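# Remove slotted finished part, lay flat, keep blanks clamped

## Task

Pull the machined part that has the milled slot out of the fixture and set it down lying flat on the tabletop, while both raw blanks stay clamped in their current positions.

## Robot and tools

Robot: two arms, left_arm (the robot's own left, on the +y side) and right_arm, each ending in a two-finger parallel gripper with a wrist camera (cam_left_wrist and cam_right_wrist, 672x504 each, images arriving in that order). Image sides do not match arm names.

Scene frame (used for printed results): the origin lies at table-top height straight above the centre of the robot's foot. +x points forward over the table, +y toward the left arm, +z up. The table surface starts near x = +0.15 m and may be rotated relative to the robot. end_effector_position is in metres and end_effector_quat_wxyz is given in this frame. The position marks the spot between the finger pads, about 1 cm short of the tips. Readings can be off by a few centimetres, especially at long reach. In the gripper's own axes, the fingers point along +z and spread along y.

Command rows: every row holds 14 numbers, each between -1 and 1. The first 7 belong to left_arm and the last 7 to right_arm, in the order dx, dy, dz, rx, ry, rz, opening. A row must always carry all 14 values, even when only one arm is meant to move. dx to rz are an offset, not a pose. They are measured along that arm's own Hand target axes and counted from the Hand target it has when the action or move begins. A value of 1.0 stands for 0.6 m of travel or 180 degrees of turn. rx, ry, rz together form one rotation vector. Repeating the same offset therefore moves the arm again by that amount. Sending six zeros re-requests the current Hand target. opening is absolute rather than an offset: +1 is fully open (0.094 m) and -1 is shut. Sending 0 there is an actual command, so to keep a gripper unchanged, repeat its current value (see Tool commands in the result).

execute_actions(actions, cameras): actions is a list of actions, and each action is a list of up to 15 rows. One row runs for one control step of 1/30 s. If an action has fewer than 15 rows, its final row is held for the remaining steps. All rows in an action count from the Hand target at that action's start, not from the row before. Sending an empty list just returns the current state and images. cameras picks the images to return: leave it out, set null or ["all"] for every camera, [] for none. A wrong camera name invalidates the call.

move(target, speed, blend, opening_speed, blocking, cameras): drives each gripper in a straight line toward its offset target, with the offsets again counted from the Hand targets. target is either a single 14-number row or a list of up to 15 rows. Every row in the list counts from the same starting Hand targets, not from the previous row. speed is the path's top speed in m/s, from 0.002 to 4.3, default 0.25. Turning is capped at twice that value in rad/s. You may give one speed or one per target. blend, in metres, rounds the corners of a multi-target path. opening_speed (0.2 or more, in scale units per second) makes the fingers change gradually. blocking=false returns after about 0.5 s while the motion continues. Paths last at least 0.5 s and are cut off after 10 s. The arms do not steer around obstacles or each other. Faster moves lag and drift more and strike harder. Do not route a gripper close to its own arm's base, because that can flip the shoulder posture. The result adds a move: line, with endings such as done (resting within 10 mm and 2 degrees), off_target, moving, held or fault. limits=paced means the pose was clipped, and limits=held means steps were withheld. Neither done nor off_target tells you whether anything is being touched.

wait(seconds 0 to 10, cameras): the robot keeps its last command, or a running move carries on. stop(cameras): brakes a running move; fast moves need room to brake. zoom_image(camera, region): camera is cam_left_wrist or cam_right_wrist, and region is [x0, y0, x1, y1] in pixels with the origin at the top-left, at most 504x504. It works only on a camera present in the newest images. finished_scene(scene): give the current scene's number. It ends the scene permanently, so call it only once the part lies flat on the table and both blanks remain clamped.

Controller behaviour: each step, the commanded orientation is limited to 40 degrees away from the measured one. Hand target shows the last commanded pose after that limit. The gripper often comes to rest short of it, sometimes by a centimetre or more, because of friction or weight. Another command, even all zeros, asks for it again. If it still falls short, send the remaining distance. An arm blocked by an object keeps pushing until you command its target back past the gripper. Result lines also give Joint positions (the last value per arm is the finger opening in metres), Joint velocities (marked within noise when the arm is still), Joint torques (raw and offset, with the 3rd and 4th values wrapping at ±28 N m), and end_effector_position at sampled steps for execute_actions calls.

Gripping: grip_measured is on the opening scale and reads up to about 2.7 mm wide when empty. On a hard part it can read about 3 mm narrower than the part. Full force starts around 0.05 below the reading at first contact. To release, command well above grip_measured. Never grip the other arm's fingers.

Things to avoid: dropping the part, opening the gripper while the part is still moving, fast impacts, hard pushes, collisions between the arms (which can end the scene), and knocking the blanks or loosening their clamps. Never let anything fall from the table or leave it off the table. Loose objects may occasionally get a small push from outside. Motor heat builds when holding loads, when an arm is stretched out, or when it pushes toward an unreachable pose. A MOTOR HOT line appears at 85 °C, and at 100 °C that arm goes limp for 30 to 60 s or more. Joint ranges (rad): waist -2.880 to 2.880, shoulder 0.000 to 3.142, elbow 0.000 to 3.019 (straight at 2.964), wrist pitch -1.693 to 1.571, wrist yaw -1.571 to 1.571, wrist roll -2.094 to 2.094.

Each tool is called as name(argument=value, ...) on one line, values as JSON.

## Session

execute_actions(actions=[])

Scene clock: 0.00 s.
left_arm: end_effector_position=(+0.4558, +0.2261, +0.3324) grip_measured=+1.000 end_effector_quat_wxyz=(+0.084, +0.745, +0.623, -0.221) | right_arm: end_effector_position=(+0.3263, -0.1353, +0.2633) grip_measured=+1.000 end_effector_quat_wxyz=(-0.569, +0.542, -0.504, -0.359)
Joint positions: left_arm=[1.231 1.385 1.298 -1.407 0.365 1.598 0.094] | right_arm=[1.947 1.379 0.277 0.904 -1.132 -0.695 0.094]
Joint velocities: within noise
Joint torques (N m): no reading
Heat: left arm: hottest gripper 31 °C; right arm: hottest shoulder 37 °C.
Hand target: left_arm +0.4625, +0.2255, +0.3373; +0.089, +0.746, +0.623, -0.216 | right_arm +0.3293, -0.1349, +0.2638; +0.571, -0.542, +0.503, +0.357
Tool commands: left_gripper/opening=+1.0 right_gripper/opening=+1.0

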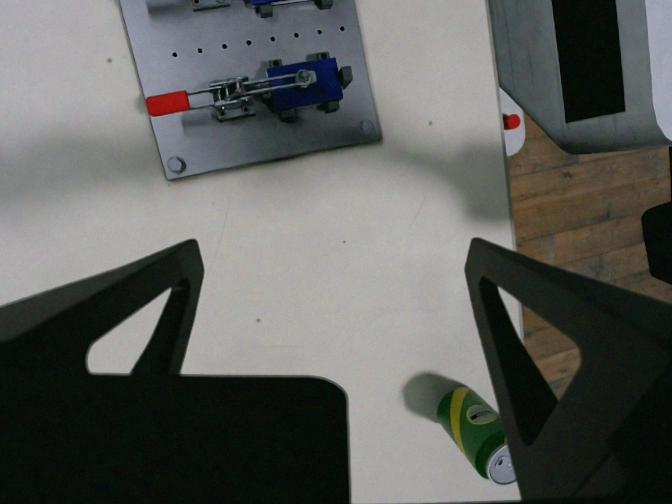

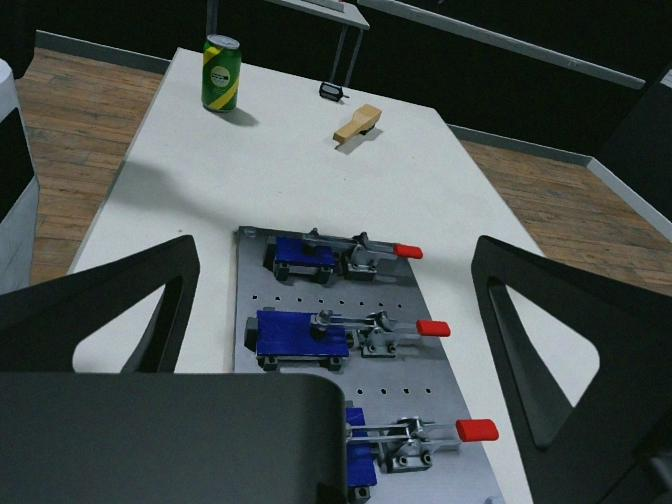

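zoom_image(camera="cam_right_wrist", region=[220, 210, 520, 504])

zoom_image(camera="cam_left_wrist", region=[110, 0, 400, 190])

Scaled by 1.680.

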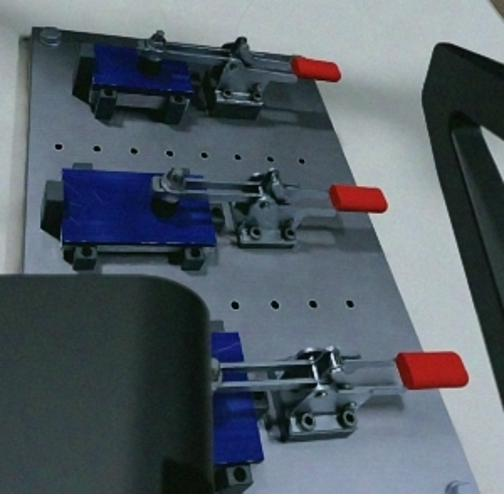

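Scaled by 1.738.

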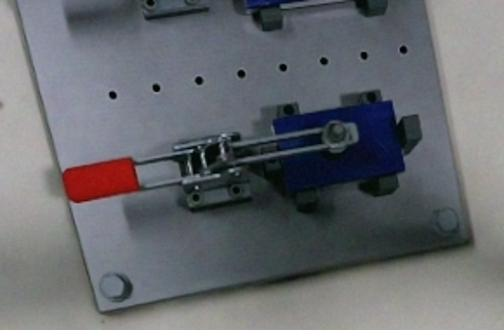

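move(target=[-0.149,-0.161,-0.017,-0.0578,0.1388,-0.056,1,0,0,0,0,0,0,1])

Scene clock: 10.33 s.
left_arm: end_effector_position=(+0.3627, +0.1690, +0.3937) grip_measured=+1.000 end_effector_quat_wxyz=(+0.000, +0.709, +0.705, -0.001) | right_arm: end_effector_position=(+0.3263, -0.1353, +0.2633) grip_measured=+1.000 end_effector_quat_wxyz=(-0.569, +0.542, -0.504, -0.359)
Joint positions: left_arm=[0.738 1.147 1.193 -1.443 -0.186 0.915 0.094] | right_arm=[1.947 1.379 0.277 0.904 -1.132 -0.695 0.094]
Joint velocities: within noise
Joint torques (N m): left_arm=[-3.31 -11.99 8.57 0.28 -0.09 -0.12] | right_arm=[-0.62 -8.12 3.58 1.14 -0.19 -0.01]
Heat: left arm: hottest elbow 31 °C; right arm: hottest shoulder 37 °C.
Hand target: left_arm +0.3594, +0.1699, +0.3982; +0.000, +0.707, +0.707, +0.000 | right_arm +0.3293, -0.1349, +0.2638; +0.571, -0.542, +0.503, +0.357
Off the commanded pose: left_arm 0.006 m, 0 deg | right_arm 0.003 m, 0 deg.
move: done

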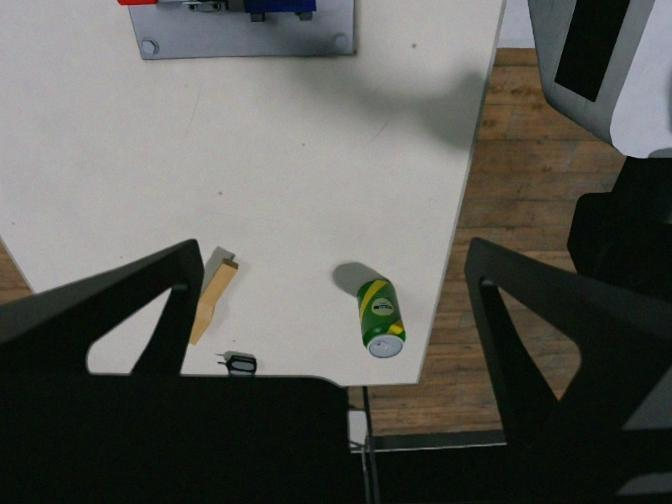

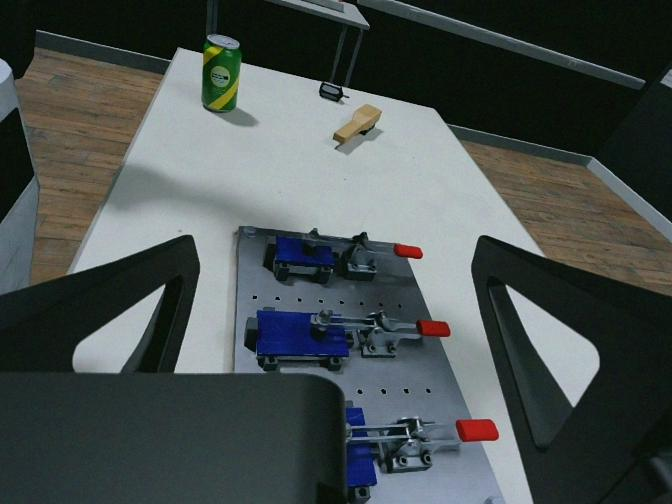

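move(target=[-0.2,0,0,0,0,0,1,-0.034,-0.073,-0.334,0,0,0,1])

Scene clock: 13.57 s.
left_arm: end_effector_position=(+0.3485, +0.1285, +0.3863) grip_measured=+1.000 end_effector_quat_wxyz=(-0.010, +0.712, +0.703, -0.002) | right_arm: end_effector_position=(+0.3255, -0.1568, +0.2722) grip_measured=+1.000 end_effector_quat_wxyz=(-0.571, +0.538, -0.497, -0.371)
Joint positions: left_arm=[0.625 1.213 1.215 -1.443 -0.204 0.804 0.094] | right_arm=[1.863 1.332 0.275 0.848 -1.24 -0.704 0.094]
Joint velocities: within noise
Joint torques (N m): left_arm=[-3.43 -10.52 12.3 0.35 -0.09 -0.13] | right_arm=[0.32 -6.48 3.44 1.33 -0.13 0]
Heat: left arm: hottest elbow 31 °C; right arm: hottest shoulder 37 °C.
Hand target: left_arm +0.3593, +0.1196, +0.3983; +0.000, +0.707, +0.707, +0.000 (not the last commanded pose) | right_arm +0.3232, -0.1523, +0.2683; +0.566, -0.539, +0.496, +0.378 (not the last commanded pose)
Off the commanded pose: left_arm 0.080 m, 1 deg | right_arm 0.183 m, 2 deg.
move: held (right_arm; a check stopped the path), off_target (left_arm; braked when a check withheld steps of right_arm); limits=held
pose unreachable (right arm): on one or more control steps of this call, first in action 0 (counted from 0), this arm could not follow its commanded pose, so it was not sent that pose on those steps. It may still have moved: this result reports where it is.
cause: moving toward the commanded pose would bring two parts of the arm too close to each other (its wrist (the part past joint 4) and its wrist camera, with joints 5 (wrist yaw) and 6 (wrist roll) between them).

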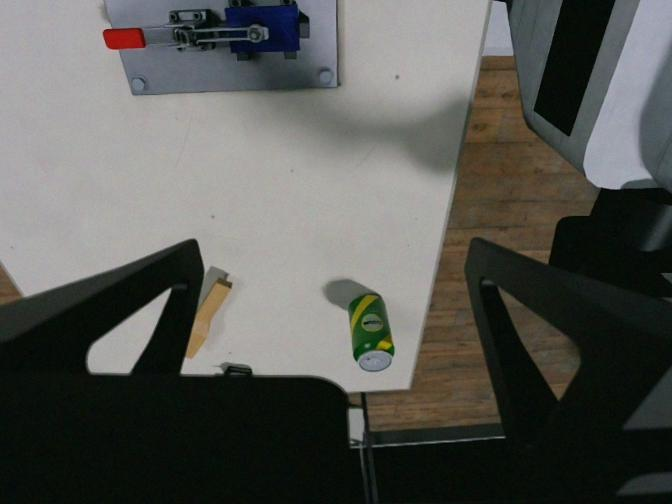

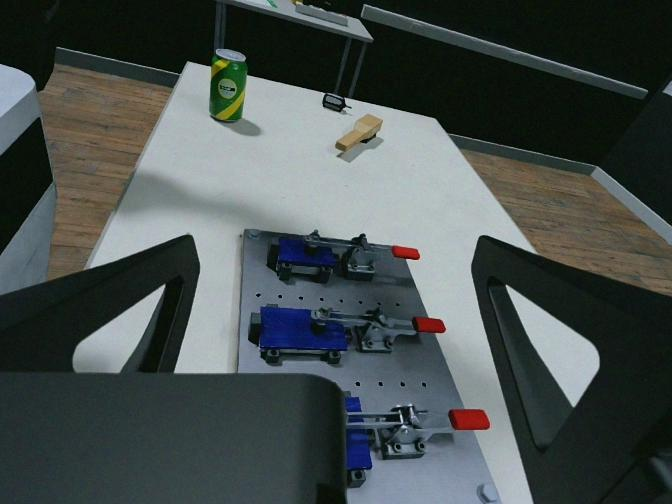

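move(target=[[0,0,0,0,0,0,1,-0.05,-0.02,-0.08,-0.0931,0.4676,0.0213,1],[-0.133,0,0,0,0,0,1,-0.071,-0.068,-0.249,-0.0931,0.4676,0.0213,1]])

Scene clock: 20.43 s.
left_arm: end_effector_position=(+0.3501, +0.0493, +0.3884) grip_measured=+1.000 end_effector_quat_wxyz=(-0.007, +0.712, +0.702, -0.001) | right_arm: end_effector_position=(+0.3171, -0.2982, +0.3165) grip_measured=+1.000 end_effector_quat_wxyz=(+0.012, +0.708, -0.706, -0.007)
Joint positions: left_arm=[0.488 1.374 1.359 -1.449 -0.222 0.667 0.094] | right_arm=[2.031 0.916 0.833 -1.286 0.112 -1.279 0.094]
Joint velocities: within noise
Joint torques (N m): left_arm=[-4.07 -12.51 12.27 0.23 -0.1 -0.12] | right_arm=[-2.08 -7.18 10.19 -0.64 -0.05 -0.17]
Heat: left arm: hottest elbow 31 °C; right arm: hottest shoulder 37 °C.
Hand target: left_arm +0.3594, +0.0398, +0.3984; +0.001, +0.707, +0.707, +0.000 | right_arm +0.3298, -0.3003, +0.3301; +0.000, +0.707, -0.707, +0.000
Off the commanded pose: left_arm 0.017 m, 1 deg | right_arm 0.019 m, 2 deg.
move: off_target (left_arm, right_arm)

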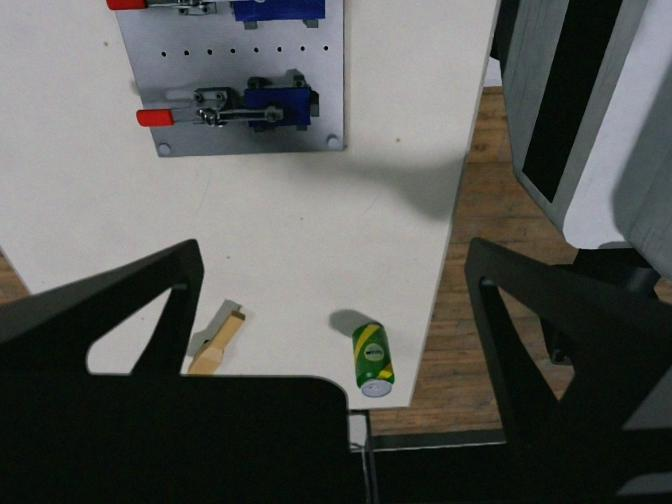

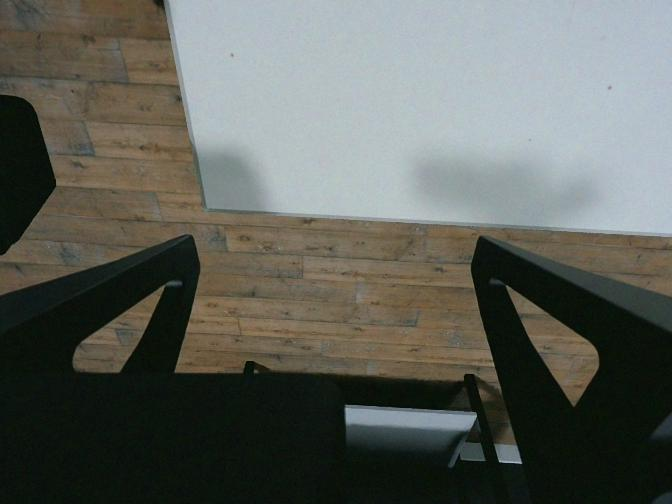

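move(target=[-0.15,0,0,0,0,0,1,0,0,0,0,0,0,1], cameras=["cam_left_wrist"])

zoom_image(camera="cam_left_wrist", region=[90, 0, 440, 260])

Scene clock: 25.60 s.
left_arm: end_effector_position=(+0.3504, -0.0414, +0.3905) grip_measured=+1.000 end_effector_quat_wxyz=(-0.006, +0.713, +0.701, +0.000) | right_arm: end_effector_position=(+0.3171, -0.2983, +0.3165) grip_measured=+1.000 end_effector_quat_wxyz=(+0.012, +0.708, -0.706, -0.007)
Joint positions: left_arm=[0.374 1.576 1.574 -1.486 -0.234 0.556 0.094] | right_arm=[2.03 0.916 0.833 -1.286 0.112 -1.281 0.094]
Joint velocities: within noise
Joint torques (N m): left_arm=[-4.6 -15.62 12.3 0.2 -0.11 -0.12] | right_arm=[-2.02 -7.18 10.18 -0.68 -0.04 -0.15]
Heat: left arm: hottest elbow 32 °C; right arm: hottest shoulder 37 °C.
Hand target: left_arm +0.3593, -0.0503, +0.3985; +0.001, +0.707, +0.707, +0.000 | right_arm +0.3299, -0.3004, +0.3301; +0.000, +0.707, -0.707, +0.000
Off the commanded pose: left_arm 0.015 m, 1 deg | right_arm 0.019 m, 2 deg.
move: off_target (left_arm, right_arm)
Images, in order (width x height): cam_left_wrist 672x504.

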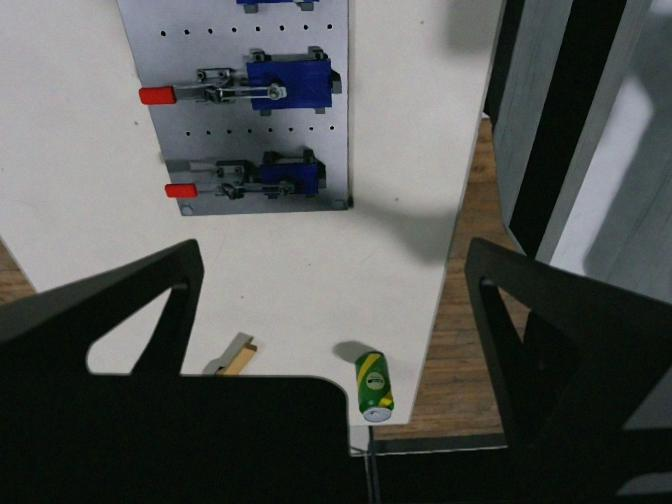

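Scaled by 1.440.

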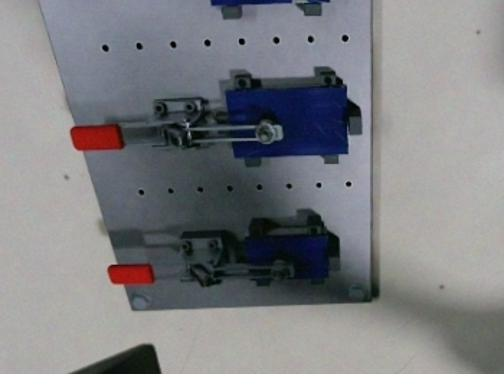

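move(target=[0.45,0,0,0,0,0,1,-0.35,0,0,0,0,0,1])

zoom_image(camera="cam_right_wrist", region=[220, 0, 560, 250])

Scene clock: 29.13 s.
left_arm: end_effector_position=(+0.3589, +0.2173, +0.3981) grip_measured=+1.000 end_effector_quat_wxyz=(-0.005, +0.706, +0.708, +0.000) | right_arm: end_effector_position=(+0.3205, -0.1047, +0.3235) grip_measured=+1.000 end_effector_quat_wxyz=(+0.010, +0.709, -0.705, +0.001)
Joint positions: left_arm=[0.854 1.065 1.148 -1.469 -0.168 1.023 0.094] | right_arm=[2.587 1.252 1.068 -1.269 0.217 -0.728 0.094]
Joint velocities: within noise
Joint torques (N m): left_arm=[-1.73 -10.99 7.87 1.1 0.15 0.11] | right_arm=[1.61 -9.05 10.3 -0.21 0.12 0.11]
Heat: left arm: hottest elbow 32 °C; right arm: hottest shoulder 37 °C.
Hand target: left_arm +0.3593, +0.2198, +0.3982; +0.000, +0.707, +0.707, +0.000 | right_arm +0.3300, -0.0905, +0.3301; +0.000, +0.707, -0.707, +0.000
Off the commanded pose: left_arm 0.002 m, 1 deg | right_arm 0.018 m, 1 deg.
move: off_target (right_arm)

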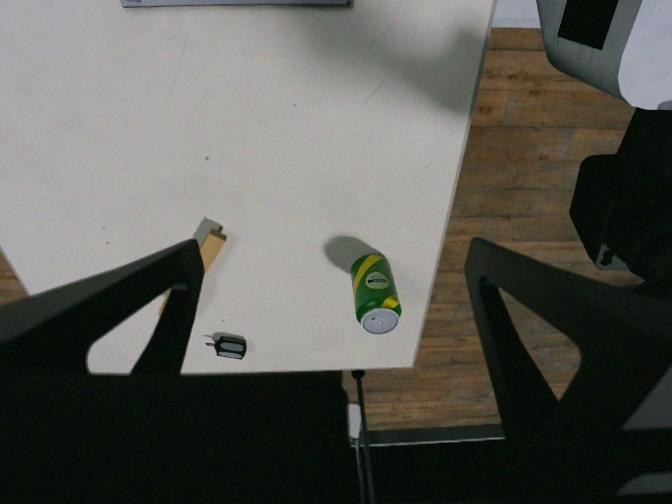

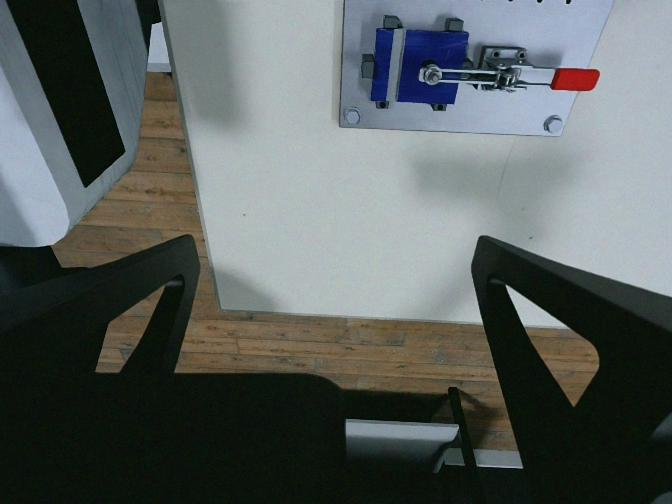

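Scaled by 1.482.

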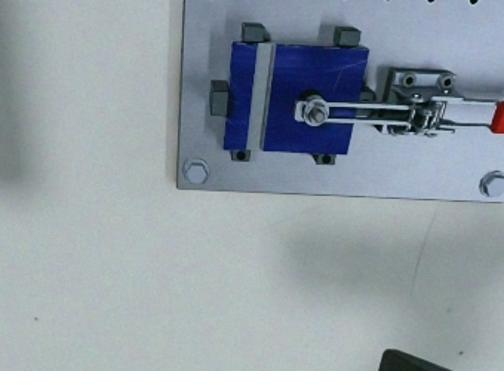

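move(target=[0,0,0,0,0,0,1,-0.067,-0.217,0.167,0.1306,-0.1306,0.4875,1], cameras=["cam_right_wrist"])

zoom_image(camera="cam_right_wrist", region=[180, 60, 480, 360])

Scene clock: 49.43 s.
left_arm: end_effector_position=(+0.3589, +0.2173, +0.3981) grip_measured=+1.000 end_effector_quat_wxyz=(-0.005, +0.707, +0.707, -0.001) | right_arm: end_effector_position=(+0.4484, -0.0505, +0.2365) grip_measured=+1.000 end_effector_quat_wxyz=(-0.258, +0.015, -0.966, -0.002)
Joint positions: left_arm=[0.855 1.065 1.148 -1.469 -0.168 1.024 0.094] | right_arm=[2.539 1.477 0.98 -0.494 0.548 0.601 0.094]
Joint velocities: within noise
Joint torques (N m): left_arm=[-1.73 -10.99 7.91 1.1 0.14 0.1] | right_arm=[0.03 -11.93 8.32 0.96 0.42 0.12]
Heat: left arm: hottest elbow 32 °C; right arm: hottest shoulder 37 °C.
Hand target: left_arm +0.3593, +0.2198, +0.3982; +0.000, +0.707, +0.707, +0.000 | right_arm +0.4603, -0.0502, +0.2301; +0.259, +0.000, +0.966, +0.000
Off the commanded pose: left_arm 0.002 m, 1 deg | right_arm 0.014 m, 2 deg.
move: off_target (right_arm)
Images, in order (width x height): cam_right_wrist 672x504.

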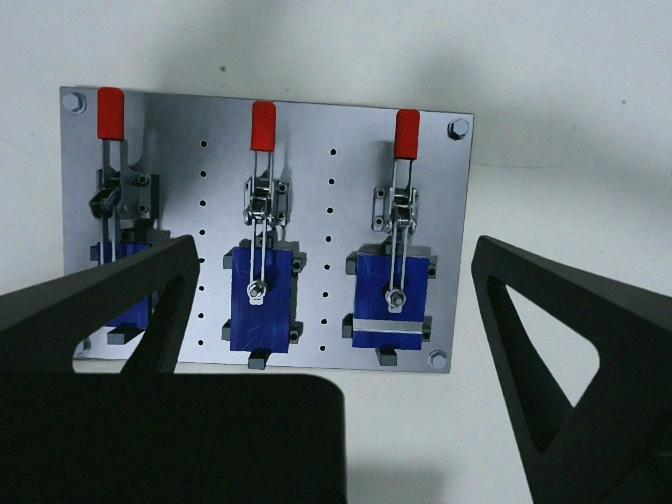

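Scaled by 1.680.

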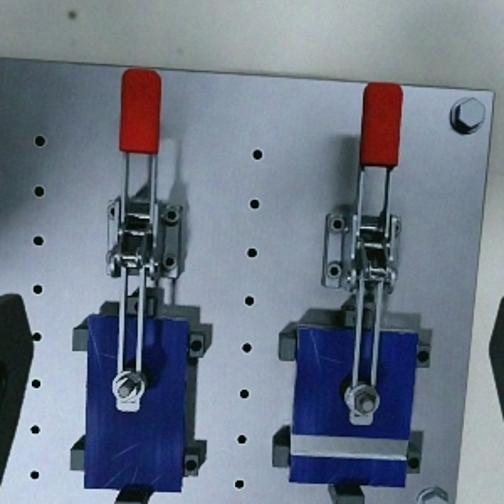

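move(target=[0,0,0,0,0,0,1,0.0583,0,0.101,0,0,0,1], cameras=["cam_right_wrist"])

Scene clock: 55.40 s.
left_arm: end_effector_position=(+0.3589, +0.2173, +0.3981) grip_measured=+1.000 end_effector_quat_wxyz=(-0.005, +0.707, +0.707, -0.001) | right_arm: end_effector_position=(+0.4552, -0.0452, +0.1713) grip_measured=+1.000 end_effector_quat_wxyz=(-0.262, -0.001, -0.965, -0.007)
Joint positions: left_arm=[0.855 1.065 1.148 -1.469 -0.168 1.024 0.094] | right_arm=[2.507 1.615 0.942 -0.293 0.534 0.599 0.094]
Joint velocities: within noise
Joint torques (N m): left_arm=[-1.67 -11.05 7.91 1.07 0.13 0.1] | right_arm=[0.21 -13.33 6.22 1.06 0.29 -0.16]
Heat: left arm: hottest elbow 32 °C; right arm: hottest shoulder 37 °C.
Hand target: left_arm +0.3593, +0.2198, +0.3982; +0.000, +0.707, +0.707, +0.000 | right_arm +0.4604, -0.0504, +0.1600; +0.259, +0.000, +0.966, +0.000
Off the commanded pose: left_arm 0.003 m, 1 deg | right_arm 0.013 m, 1 deg.
move: off_target (right_arm)
Images, in order (width x height): cam_right_wrist 672x504.

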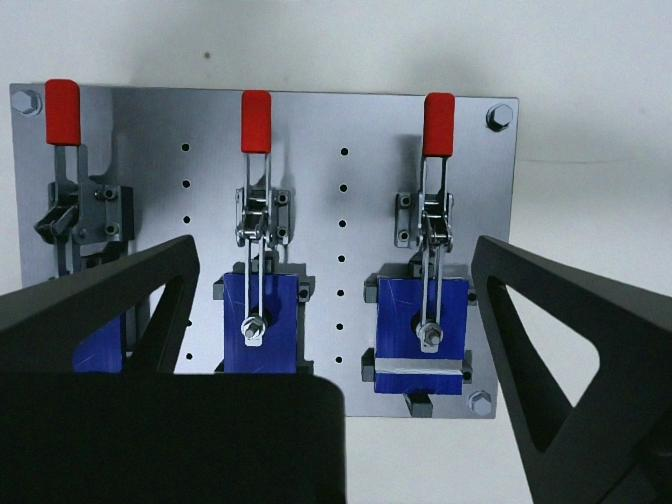

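move(target=[0,0,0,0,0,0,1,-0.1047,-0.1193,0.1008,0,0,0,1], cameras=["cam_right_wrist"])

Scene clock: 63.57 s.
left_arm: end_effector_position=(+0.3589, +0.2173, +0.3981) grip_measured=+1.000 end_effector_quat_wxyz=(-0.005, +0.707, +0.707, -0.001) | right_arm: end_effector_position=(+0.5312, -0.1272, +0.1442) grip_measured=+1.000 end_effector_quat_wxyz=(-0.254, -0.003, -0.967, +0.001)
Joint positions: left_arm=[0.855 1.065 1.148 -1.469 -0.168 1.024 0.094] | right_arm=[2.258 1.652 0.973 -0.213 0.392 0.388 0.094]
Joint velocities: within noise
Joint torques (N m): left_arm=[-1.73 -10.99 7.88 1.1 0.14 0.1] | right_arm=[0.56 -13.68 8.13 1.14 0.2 -0.11]
Heat: left arm: hottest elbow 32 °C; right arm: hottest shoulder 37 °C.
Hand target: left_arm +0.3593, +0.2197, +0.3982; +0.001, +0.707, +0.707, +0.000 | right_arm +0.5450, -0.1220, +0.1393; +0.259, +0.000, +0.966, +0.000
Off the commanded pose: left_arm 0.003 m, 1 deg | right_arm 0.016 m, 1 deg.
move: off_target (right_arm)
Images, in order (width x height): cam_right_wrist 672x504.

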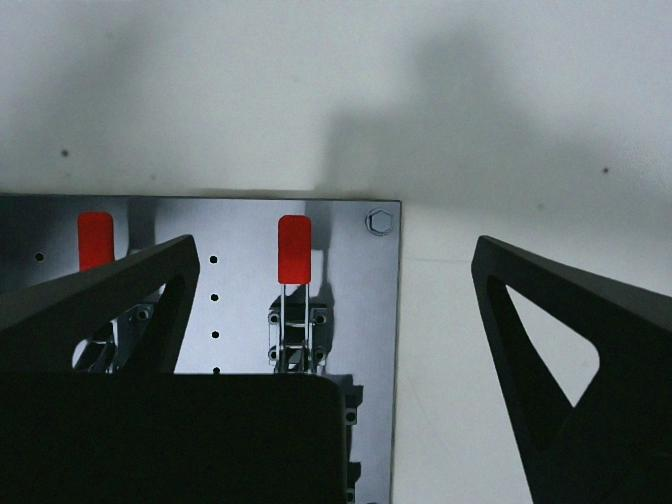

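move(target=[0,0,0,0,0,0,1,0.0193,0.035,0.0235,0,0.1667,0,0.2], cameras=["cam_right_wrist"])

Scene clock: 70.40 s.
left_arm: end_effector_position=(+0.3589, +0.2173, +0.3981) grip_measured=+1.000 end_effector_quat_wxyz=(-0.005, +0.707, +0.707, -0.001) | right_arm: end_effector_position=(+0.5306, -0.0971, +0.1326) grip_measured=+0.202 end_effector_quat_wxyz=(-0.007, +0.015, -1.000, -0.004)
Joint positions: left_arm=[0.855 1.065 1.148 -1.469 -0.168 1.025 0.094] | right_arm=[2.232 1.838 1.373 -0.887 0.155 0.458 0.056]
Joint velocities: within noise
Joint torques (N m): left_arm=[-1.67 -11.05 7.91 1.09 0.13 0.1] | right_arm=[0.09 -16.73 8.77 -0.55 0.07 0.11]
Heat: left arm: hottest elbow 32 °C; right arm: hottest shoulder 37 °C.
Hand target: left_arm +0.3593, +0.2198, +0.3982; +0.001, +0.707, +0.707, +0.000 | right_arm +0.5422, -0.1010, +0.1214; +0.001, +0.001, +1.000, +0.000
Off the commanded pose: left_arm 0.003 m, 1 deg | right_arm 0.017 m, 2 deg.
move: off_target (right_arm)
Images, in order (width x height): cam_right_wrist 672x504.

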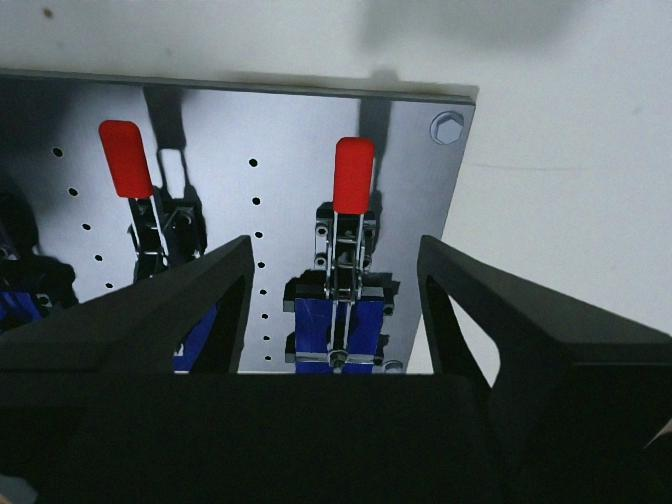

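move(target=[0,0,0,0,0,0,1,0,-0.0142,0.0957,0,0,0,0.2], cameras=["cam_right_wrist"])

Scene clock: 73.77 s.
left_arm: end_effector_position=(+0.3589, +0.2173, +0.3981) grip_measured=+1.000 end_effector_quat_wxyz=(-0.005, +0.707, +0.707, -0.001) | right_arm: end_effector_position=(+0.5389, -0.1037, +0.0795) grip_measured=+0.202 end_effector_quat_wxyz=(-0.006, -0.001, -1.000, -0.004)
Joint positions: left_arm=[0.855 1.065 1.148 -1.469 -0.168 1.025 0.094] | right_arm=[2.201 1.933 1.373 -0.787 0.148 0.458 0.056]
Joint velocities: within noise
Joint torques (N m): left_arm=[-1.73 -10.99 7.9 1.09 0.13 0.1] | right_arm=[0.32 -17.85 6.48 0.18 0.09 -0.14]
Heat: left arm: hottest elbow 32 °C; right arm: hottest shoulder 38 °C.
Hand target: left_arm +0.3593, +0.2198, +0.3982; +0.001, +0.707, +0.707, +0.000 | right_arm +0.5422, -0.1094, +0.0639; +0.001, +0.000, +1.000, +0.000
Off the commanded pose: left_arm 0.003 m, 1 deg | right_arm 0.017 m, 1 deg.
move: off_target (right_arm)
Images, in order (width x height): cam_right_wrist 672x504.

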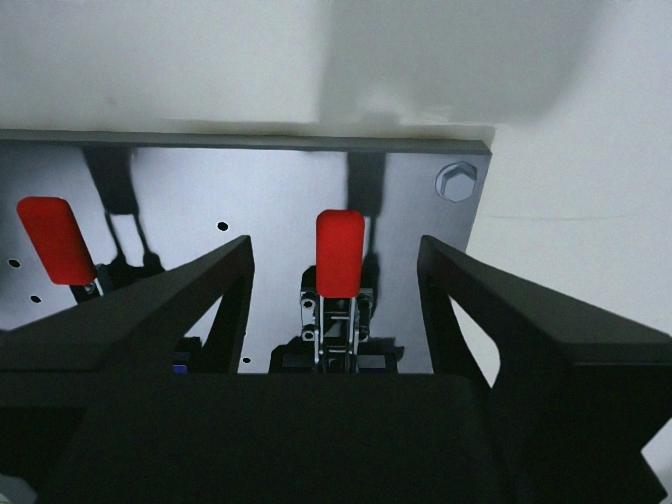

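move(target=[0,0,0,0,0,0,1,0.01,0,0.0417,0,0,0,0.2], speed=0.1, cameras=["cam_right_wrist"])

Scene clock: 76.90 s.
left_arm: end_effector_position=(+0.3589, +0.2173, +0.3981) grip_measured=+1.000 end_effector_quat_wxyz=(-0.005, +0.707, +0.707, -0.001) | right_arm: end_effector_position=(+0.5407, -0.0996, +0.0612) grip_measured=+0.202 end_effector_quat_wxyz=(-0.014, -0.001, -1.000, -0.008)
Joint positions: left_arm=[0.855 1.065 1.148 -1.469 -0.168 1.025 0.094] | right_arm=[2.201 1.966 1.369 -0.732 0.148 0.456 0.056]
Joint velocities: within noise
Joint torques (N m): left_arm=[-1.67 -11.05 7.9 1.1 0.13 0.1] | right_arm=[0.26 -17.85 5.31 0.2 0.09 -0.14]
Heat: left arm: hottest elbow 32 °C; right arm: hottest shoulder 38 °C.
Hand target: left_arm +0.3593, +0.2198, +0.3982; +0.001, +0.707, +0.707, +0.000 | right_arm +0.5363, -0.1094, +0.0389; +0.001, +0.000, +1.000, +0.000
Off the commanded pose: left_arm 0.003 m, 1 deg | right_arm 0.025 m, 2 deg.
move: off_target (right_arm)
Images, in order (width x height): cam_right_wrist 672x504.

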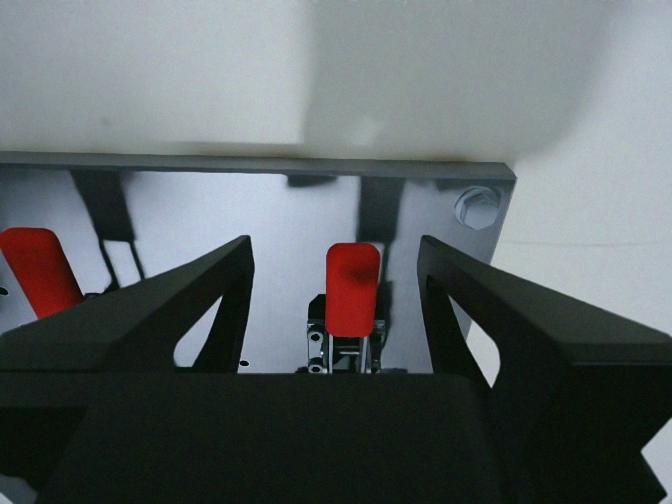

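move(target=[0,0,0,0,0,0,1,0.02,-0.01,0.02,0,0,0,0.2], speed=0.1, cameras=["cam_right_wrist"])

Scene clock: 79.30 s.
left_arm: end_effector_position=(+0.3589, +0.2173, +0.3981) grip_measured=+1.000 end_effector_quat_wxyz=(-0.005, +0.707, +0.707, -0.001) | right_arm: end_effector_position=(+0.5301, -0.1039, +0.0500) grip_measured=+0.202 end_effector_quat_wxyz=(-0.016, -0.001, -1.000, -0.009)
Joint positions: left_arm=[0.855 1.065 1.148 -1.469 -0.168 1.025 0.094] | right_arm=[2.199 1.966 1.325 -0.685 0.147 0.453 0.056]
Joint velocities: within noise
Joint torques (N m): left_arm=[-1.73 -10.99 7.91 1.1 0.13 0.09] | right_arm=[0.09 -17.26 4.9 0.17 0.09 -0.13]
Heat: left arm: hottest elbow 32 °C; right arm: hottest shoulder 38 °C.
Hand target: left_arm +0.3593, +0.2198, +0.3982; +0.001, +0.707, +0.707, +0.000 | right_arm +0.5242, -0.1154, +0.0268; +0.001, +0.000, +1.000, +0.000
Off the commanded pose: left_arm 0.003 m, 1 deg | right_arm 0.026 m, 2 deg.
move: off_target (right_arm)
Images, in order (width x height): cam_right_wrist 672x504.

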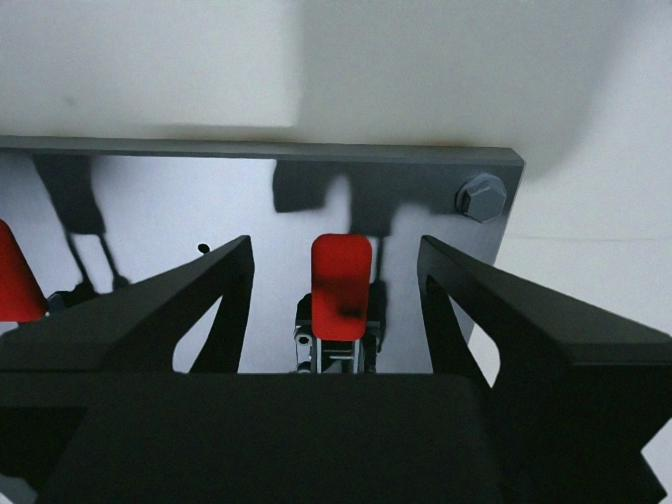

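move(target=[0,0,0,0,0,0,1,0.01,-0.003,0.014,0,0,0,0.2], speed=0.1, cameras=["cam_right_wrist"])

Scene clock: 82.60 s.
left_arm: end_effector_position=(+0.3589, +0.2173, +0.3981) grip_measured=+1.000 end_effector_quat_wxyz=(-0.005, +0.707, +0.707, -0.001) | right_arm: end_effector_position=(+0.5245, -0.1057, +0.0417) grip_measured=+0.202 end_effector_quat_wxyz=(-0.016, -0.001, -1.000, -0.009)
Joint positions: left_arm=[0.855 1.065 1.148 -1.469 -0.168 1.025 0.094] | right_arm=[2.199 1.972 1.305 -0.658 0.147 0.452 0.056]
Joint velocities: within noise
Joint torques (N m): left_arm=[-1.73 -10.99 7.9 1.11 0.14 0.1] | right_arm=[-0.03 -17.26 4.78 0.25 0.09 -0.14]
Heat: left arm: hottest elbow 32 °C; right arm: hottest shoulder 38 °C.
Hand target: left_arm +0.3593, +0.2198, +0.3982; +0.001, +0.707, +0.707, +0.000 | right_arm +0.5182, -0.1174, +0.0183; +0.000, +0.000, +1.000, +0.000
Off the commanded pose: left_arm 0.003 m, 1 deg | right_arm 0.027 m, 2 deg.
move: off_target (right_arm)
Images, in order (width x height): cam_right_wrist 672x504.

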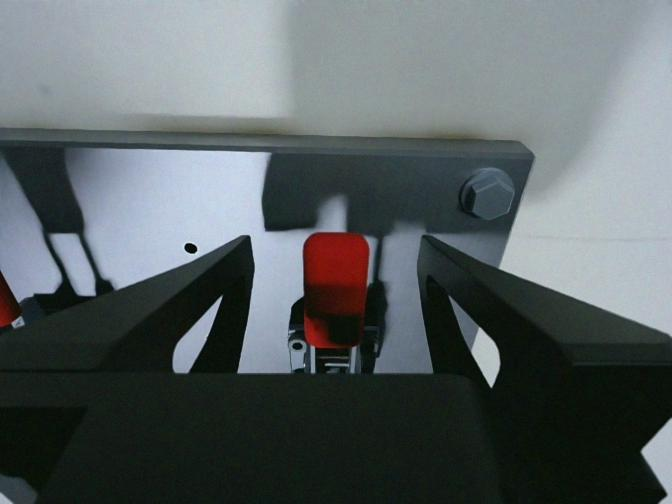

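move(target=[0,0,0,0,0,0,1,0,0,0,0,0,0,-0.75], speed=0.05, opening_speed=0.5, cameras=["cam_right_wrist"])

Scene clock: 85.33 s.
left_arm: end_effector_position=(+0.3589, +0.2173, +0.3981) grip_measured=+1.000 end_effector_quat_wxyz=(-0.005, +0.707, +0.707, -0.001) | right_arm: end_effector_position=(+0.5246, -0.1052, +0.0417) grip_measured=-0.661 end_effector_quat_wxyz=(-0.016, -0.002, -1.000, -0.010)
Joint positions: left_arm=[0.855 1.065 1.148 -1.469 -0.168 1.025 0.094] | right_arm=[2.199 1.972 1.305 -0.657 0.145 0.455 0.016]
Joint velocities: within noise
Joint torques (N m): left_arm=[-1.67 -10.99 7.88 1.11 0.14 0.1] | right_arm=[0.03 -17.03 4.79 0.21 0.16 -0.17]
Heat: left arm: hottest elbow 32 °C; right arm: hottest shoulder 38 °C.
Hand target: left_arm +0.3593, +0.2198, +0.3982; +0.001, +0.707, +0.707, +0.000 | right_arm +0.5181, -0.1172, +0.0183; +0.000, +0.000, +1.000, +0.000
Off the commanded pose: left_arm 0.003 m, 1 deg | right_arm 0.027 m, 2 deg.
move: off_target (right_arm)
Images, in order (width x height): cam_right_wrist 672x504.

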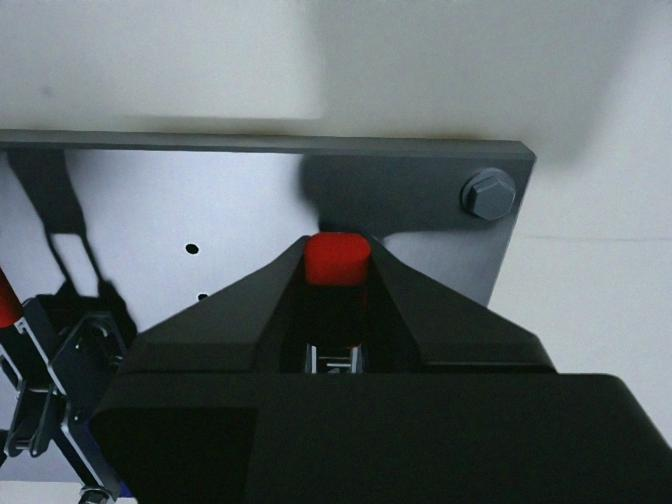

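move(target=[0,0,0,0,0,0,1,0.01,0,-0.06,0,0,0,-0.75], speed=0.08, cameras=["cam_right_wrist"])

Scene clock: 88.30 s.
left_arm: end_effector_position=(+0.3589, +0.2173, +0.3981) grip_measured=+1.000 end_effector_quat_wxyz=(-0.005, +0.707, +0.707, -0.001) | right_arm: end_effector_position=(+0.5222, -0.1064, +0.0417) grip_measured=-0.663 end_effector_quat_wxyz=(-0.013, -0.003, -1.000, -0.009)
Joint positions: left_arm=[0.855 1.065 1.148 -1.469 -0.168 1.025 0.094] | right_arm=[2.199 1.97 1.301 -0.662 0.145 0.458 0.016]
Joint velocities: within noise
Joint torques (N m): left_arm=[-1.79 -10.93 7.9 1.1 0.13 0.1] | right_arm=[1.14 -23 3.6 -1.77 0.3 -0.08]
Heat: left arm: hottest elbow 32 °C; right arm: hottest shoulder 38 °C.
Hand target: left_arm +0.3593, +0.2198, +0.3982; +0.001, +0.707, +0.707, +0.000 | right_arm +0.5120, -0.1172, +0.0543; +0.000, +0.000, +1.000, +0.000
Off the commanded pose: left_arm 0.003 m, 1 deg | right_arm 0.019 m, 2 deg.
move: off_target (right_arm)
Images, in order (width x height): cam_right_wrist 672x504.

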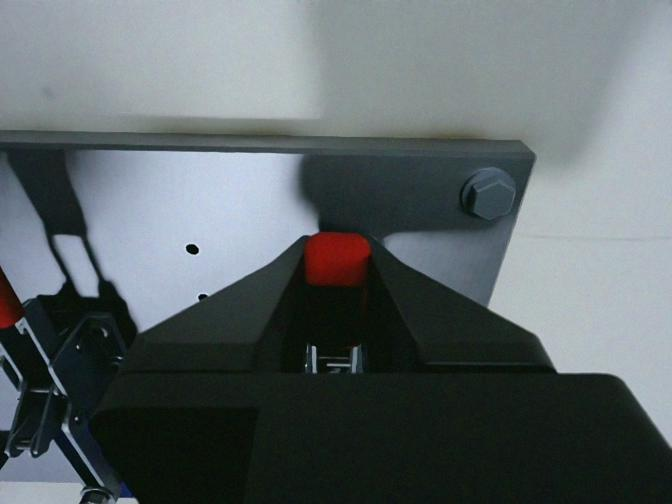

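move(target=[0,0,0,0,0,0,1,0.01,0,-0.05,0,0,0,-0.75], speed=0.08, cameras=["cam_right_wrist"])

Scene clock: 89.67 s.
left_arm: end_effector_position=(+0.3589, +0.2173, +0.3981) grip_measured=+1.000 end_effector_quat_wxyz=(-0.005, +0.707, +0.707, -0.001) | right_arm: end_effector_position=(+0.5217, -0.1071, +0.0445) grip_measured=-0.663 end_effector_quat_wxyz=(-0.014, -0.005, -1.000, -0.009)
Joint positions: left_arm=[0.855 1.065 1.148 -1.469 -0.168 1.025 0.094] | right_arm=[2.199 1.962 1.296 -0.662 0.145 0.461 0.016]
Joint velocities: within noise
Joint torques (N m): left_arm=[-1.73 -10.99 7.92 1.1 0.13 0.1] | right_arm=[2.08 -27.34 2.97 -3.52 0.41 0.01]
Heat: left arm: hottest elbow 32 °C; right arm: hottest shoulder 38 °C.
Hand target: left_arm +0.3593, +0.2198, +0.3982; +0.001, +0.707, +0.707, +0.000 | right_arm +0.5061, -0.1172, +0.0843; +0.000, +0.000, +1.000, +0.000
Off the commanded pose: left_arm 0.003 m, 1 deg | right_arm 0.044 m, 2 deg.
move: off_target (right_arm)
Images, in order (width x height): cam_right_wrist 672x504.

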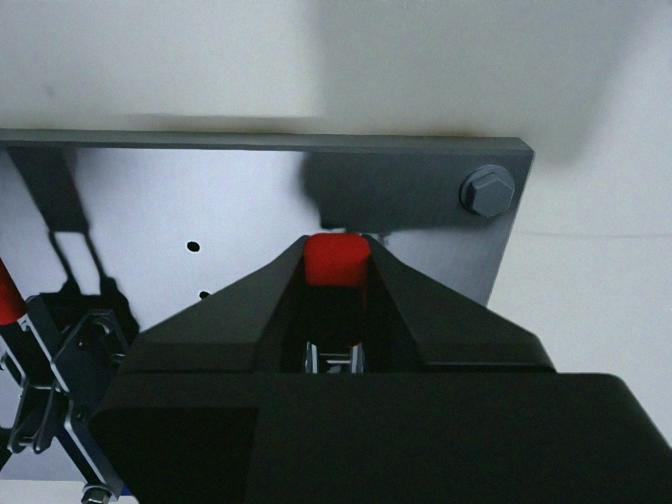

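move(target=[0,0,0,0,0,0,1,0.01,0,-0.05,0,0,0,-0.8], speed=0.08, cameras=["cam_right_wrist"])

Scene clock: 91.07 s.
left_arm: end_effector_position=(+0.3589, +0.2173, +0.3981) grip_measured=+1.000 end_effector_quat_wxyz=(-0.005, +0.707, +0.707, -0.001) | right_arm: end_effector_position=(+0.4957, -0.1069, +0.0705) grip_measured=-0.669 end_effector_quat_wxyz=(+0.009, +0.004, -1.000, -0.002)
Joint positions: left_arm=[0.855 1.065 1.148 -1.469 -0.168 1.025 0.094] | right_arm=[2.226 1.896 1.256 -0.741 0.143 0.477 0.016]
Joint velocities: within noise
Joint torques (N m): left_arm=[-1.73 -10.99 7.88 1.09 0.13 0.09] | right_arm=[1.14 -26.7 4.75 -2.76 0.58 -0.04]
Heat: left arm: hottest elbow 32 °C; right arm: hottest shoulder 38 °C.
Hand target: left_arm +0.3593, +0.2198, +0.3982; +0.001, +0.707, +0.707, +0.000 | right_arm +0.5002, -0.1173, +0.1144; +0.001, +0.001, +1.000, +0.000
Off the commanded pose: left_arm 0.003 m, 1 deg | right_arm 0.045 m, 1 deg.
move: off_target (right_arm)
Images, in order (width x height): cam_right_wrist 672x504.

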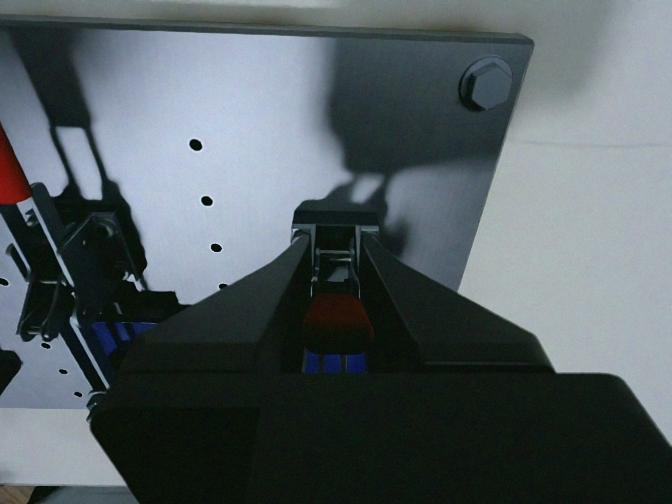

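move(target=[0,0,0,0,0,0,1,0.01,0.01,0.05,0,0,0,-0.75], speed=0.08, cameras=["cam_right_wrist"])

zoom_image(camera="cam_right_wrist", region=[230, 180, 440, 390])

Scene clock: 93.33 s.
left_arm: end_effector_position=(+0.3589, +0.2173, +0.3981) grip_measured=+1.000 end_effector_quat_wxyz=(-0.005, +0.707, +0.707, -0.001) | right_arm: end_effector_position=(+0.4955, -0.1069, +0.0685) grip_measured=-0.669 end_effector_quat_wxyz=(+0.004, +0.002, -1.000, -0.003)
Joint positions: left_arm=[0.855 1.065 1.148 -1.469 -0.168 1.025 0.094] | right_arm=[2.226 1.896 1.248 -0.724 0.146 0.479 0.016]
Joint velocities: within noise
Joint torques (N m): left_arm=[-1.61 -11.05 7.91 1.11 0.13 0.09] | right_arm=[1.61 -22.53 4.29 -0.88 0.52 0.03]
Heat: left arm: hottest elbow 32 °C; right arm: hottest shoulder 38 °C.
Hand target: left_arm +0.3593, +0.2198, +0.3982; +0.001, +0.707, +0.707, +0.000 | right_arm +0.4942, -0.1113, +0.0844; +0.000, +0.001, +1.000, +0.000
Off the commanded pose: left_arm 0.003 m, 1 deg | right_arm 0.017 m, 1 deg.
move: off_target (right_arm)
Images, in order (width x height): cam_right_wrist 672x504.

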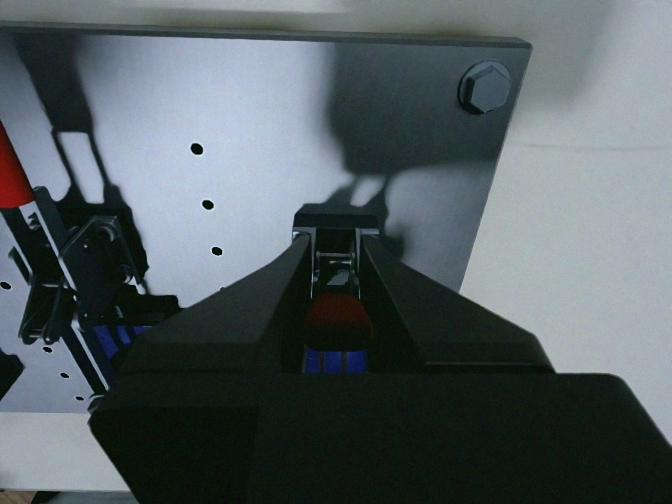

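Scaled by 2.400.

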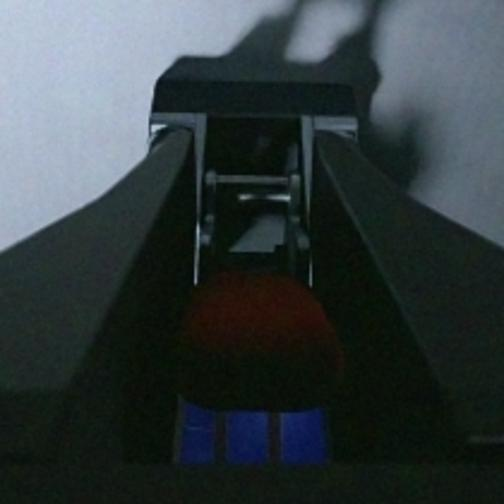

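move(target=[[0,0,0,0,0,0,1,0,0,0,0,0,0,0.2],[0,0,0,0,0,0,1,0,0,-0.2,0,0,0,0.2]], speed=0.1, cameras=["cam_right_wrist"])

Scene clock: 100.40 s.
left_arm: end_effector_position=(+0.3589, +0.2173, +0.3981) grip_measured=+1.000 end_effector_quat_wxyz=(-0.005, +0.707, +0.707, -0.001) | right_arm: end_effector_position=(+0.4833, -0.1231, +0.1885) grip_measured=+0.198 end_effector_quat_wxyz=(+0.015, +0.002, -1.000, +0.009)
Joint positions: left_arm=[0.855 1.065 1.148 -1.469 -0.168 1.025 0.094] | right_arm=[2.25 1.666 1.265 -1.005 0.161 0.509 0.056]
Joint velocities: within noise
Joint torques (N m): left_arm=[-1.79 -10.93 7.92 1.11 0.13 0.09] | right_arm=[2.32 -18.55 8.88 -0.54 0.22 0.08]
Heat: left arm: hottest elbow 32 °C; right arm: hottest shoulder 38 °C.
Hand target: left_arm +0.3593, +0.2198, +0.3982; +0.001, +0.707, +0.707, +0.000 | right_arm +0.4940, -0.1113, +0.2044; +0.001, +0.000, +1.000, +0.000
Off the commanded pose: left_arm 0.003 m, 1 deg | right_arm 0.023 m, 2 deg.
move: off_target (right_arm)
Images, in order (width x height): cam_right_wrist 672x504.

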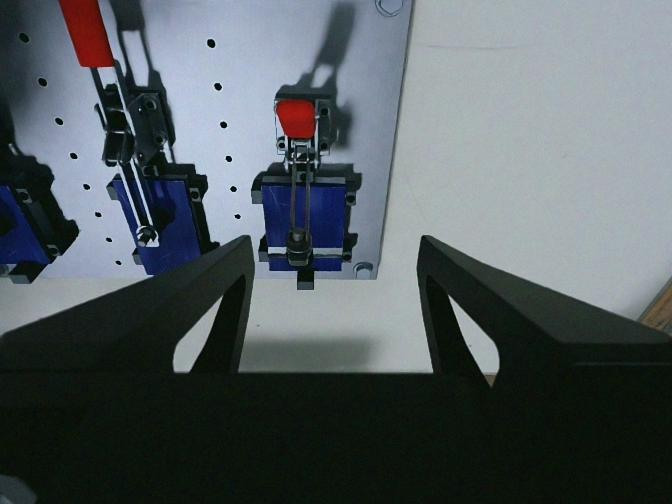

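zoom_image(camera="cam_right_wrist", region=[230, 60, 430, 310])

Scaled by 2.016.

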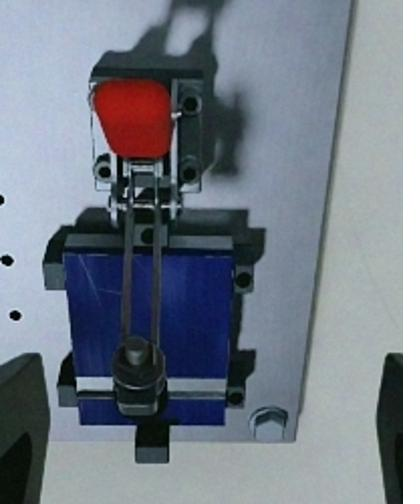

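move(target=[0,0,0,0,0,0,1,-0.085,0,0.1733,0,0,0,-1], speed=0.2, cameras=["cam_right_wrist"])

Scene clock: 108.60 s.
left_arm: end_effector_position=(+0.3589, +0.2173, +0.3981) grip_measured=+1.000 end_effector_quat_wxyz=(-0.005, +0.707, +0.707, -0.001) | right_arm: end_effector_position=(+0.5314, -0.1115, +0.1070) grip_measured=-0.994 end_effector_quat_wxyz=(+0.004, -0.001, -1.000, +0.002)
Joint positions: left_arm=[0.855 1.065 1.148 -1.469 -0.168 1.025 0.094] | right_arm=[2.202 1.876 1.364 -0.86 0.15 0.463 0]
Joint velocities: within noise
Joint torques (N m): left_arm=[-1.73 -11.11 7.87 1.09 0.13 0.09] | right_arm=[0.56 -17.73 8.21 0.06 0.09 -0.16]
Heat: left arm: hottest elbow 32 °C; right arm: hottest shoulder 39 °C.
Hand target: left_arm +0.3593, +0.2198, +0.3982; +0.001, +0.707, +0.707, +0.000 | right_arm +0.5450, -0.1112, +0.1003; +0.000, +0.000, +1.000, +0.000
Off the commanded pose: left_arm 0.003 m, 1 deg | right_arm 0.015 m, 1 deg.
move: off_target (right_arm)
Images, in order (width x height): cam_right_wrist 672x504.

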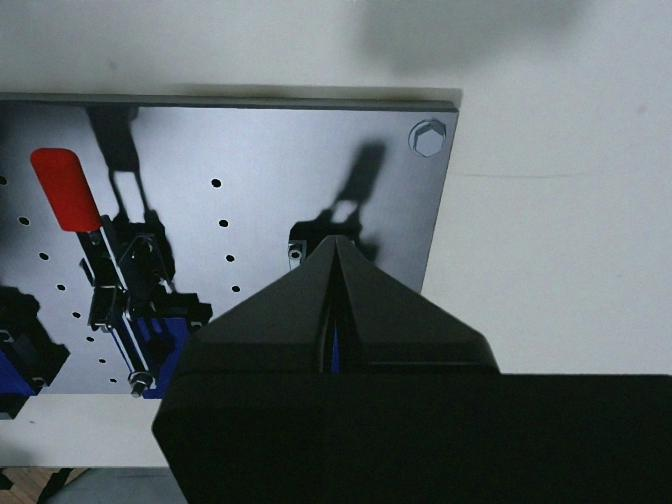

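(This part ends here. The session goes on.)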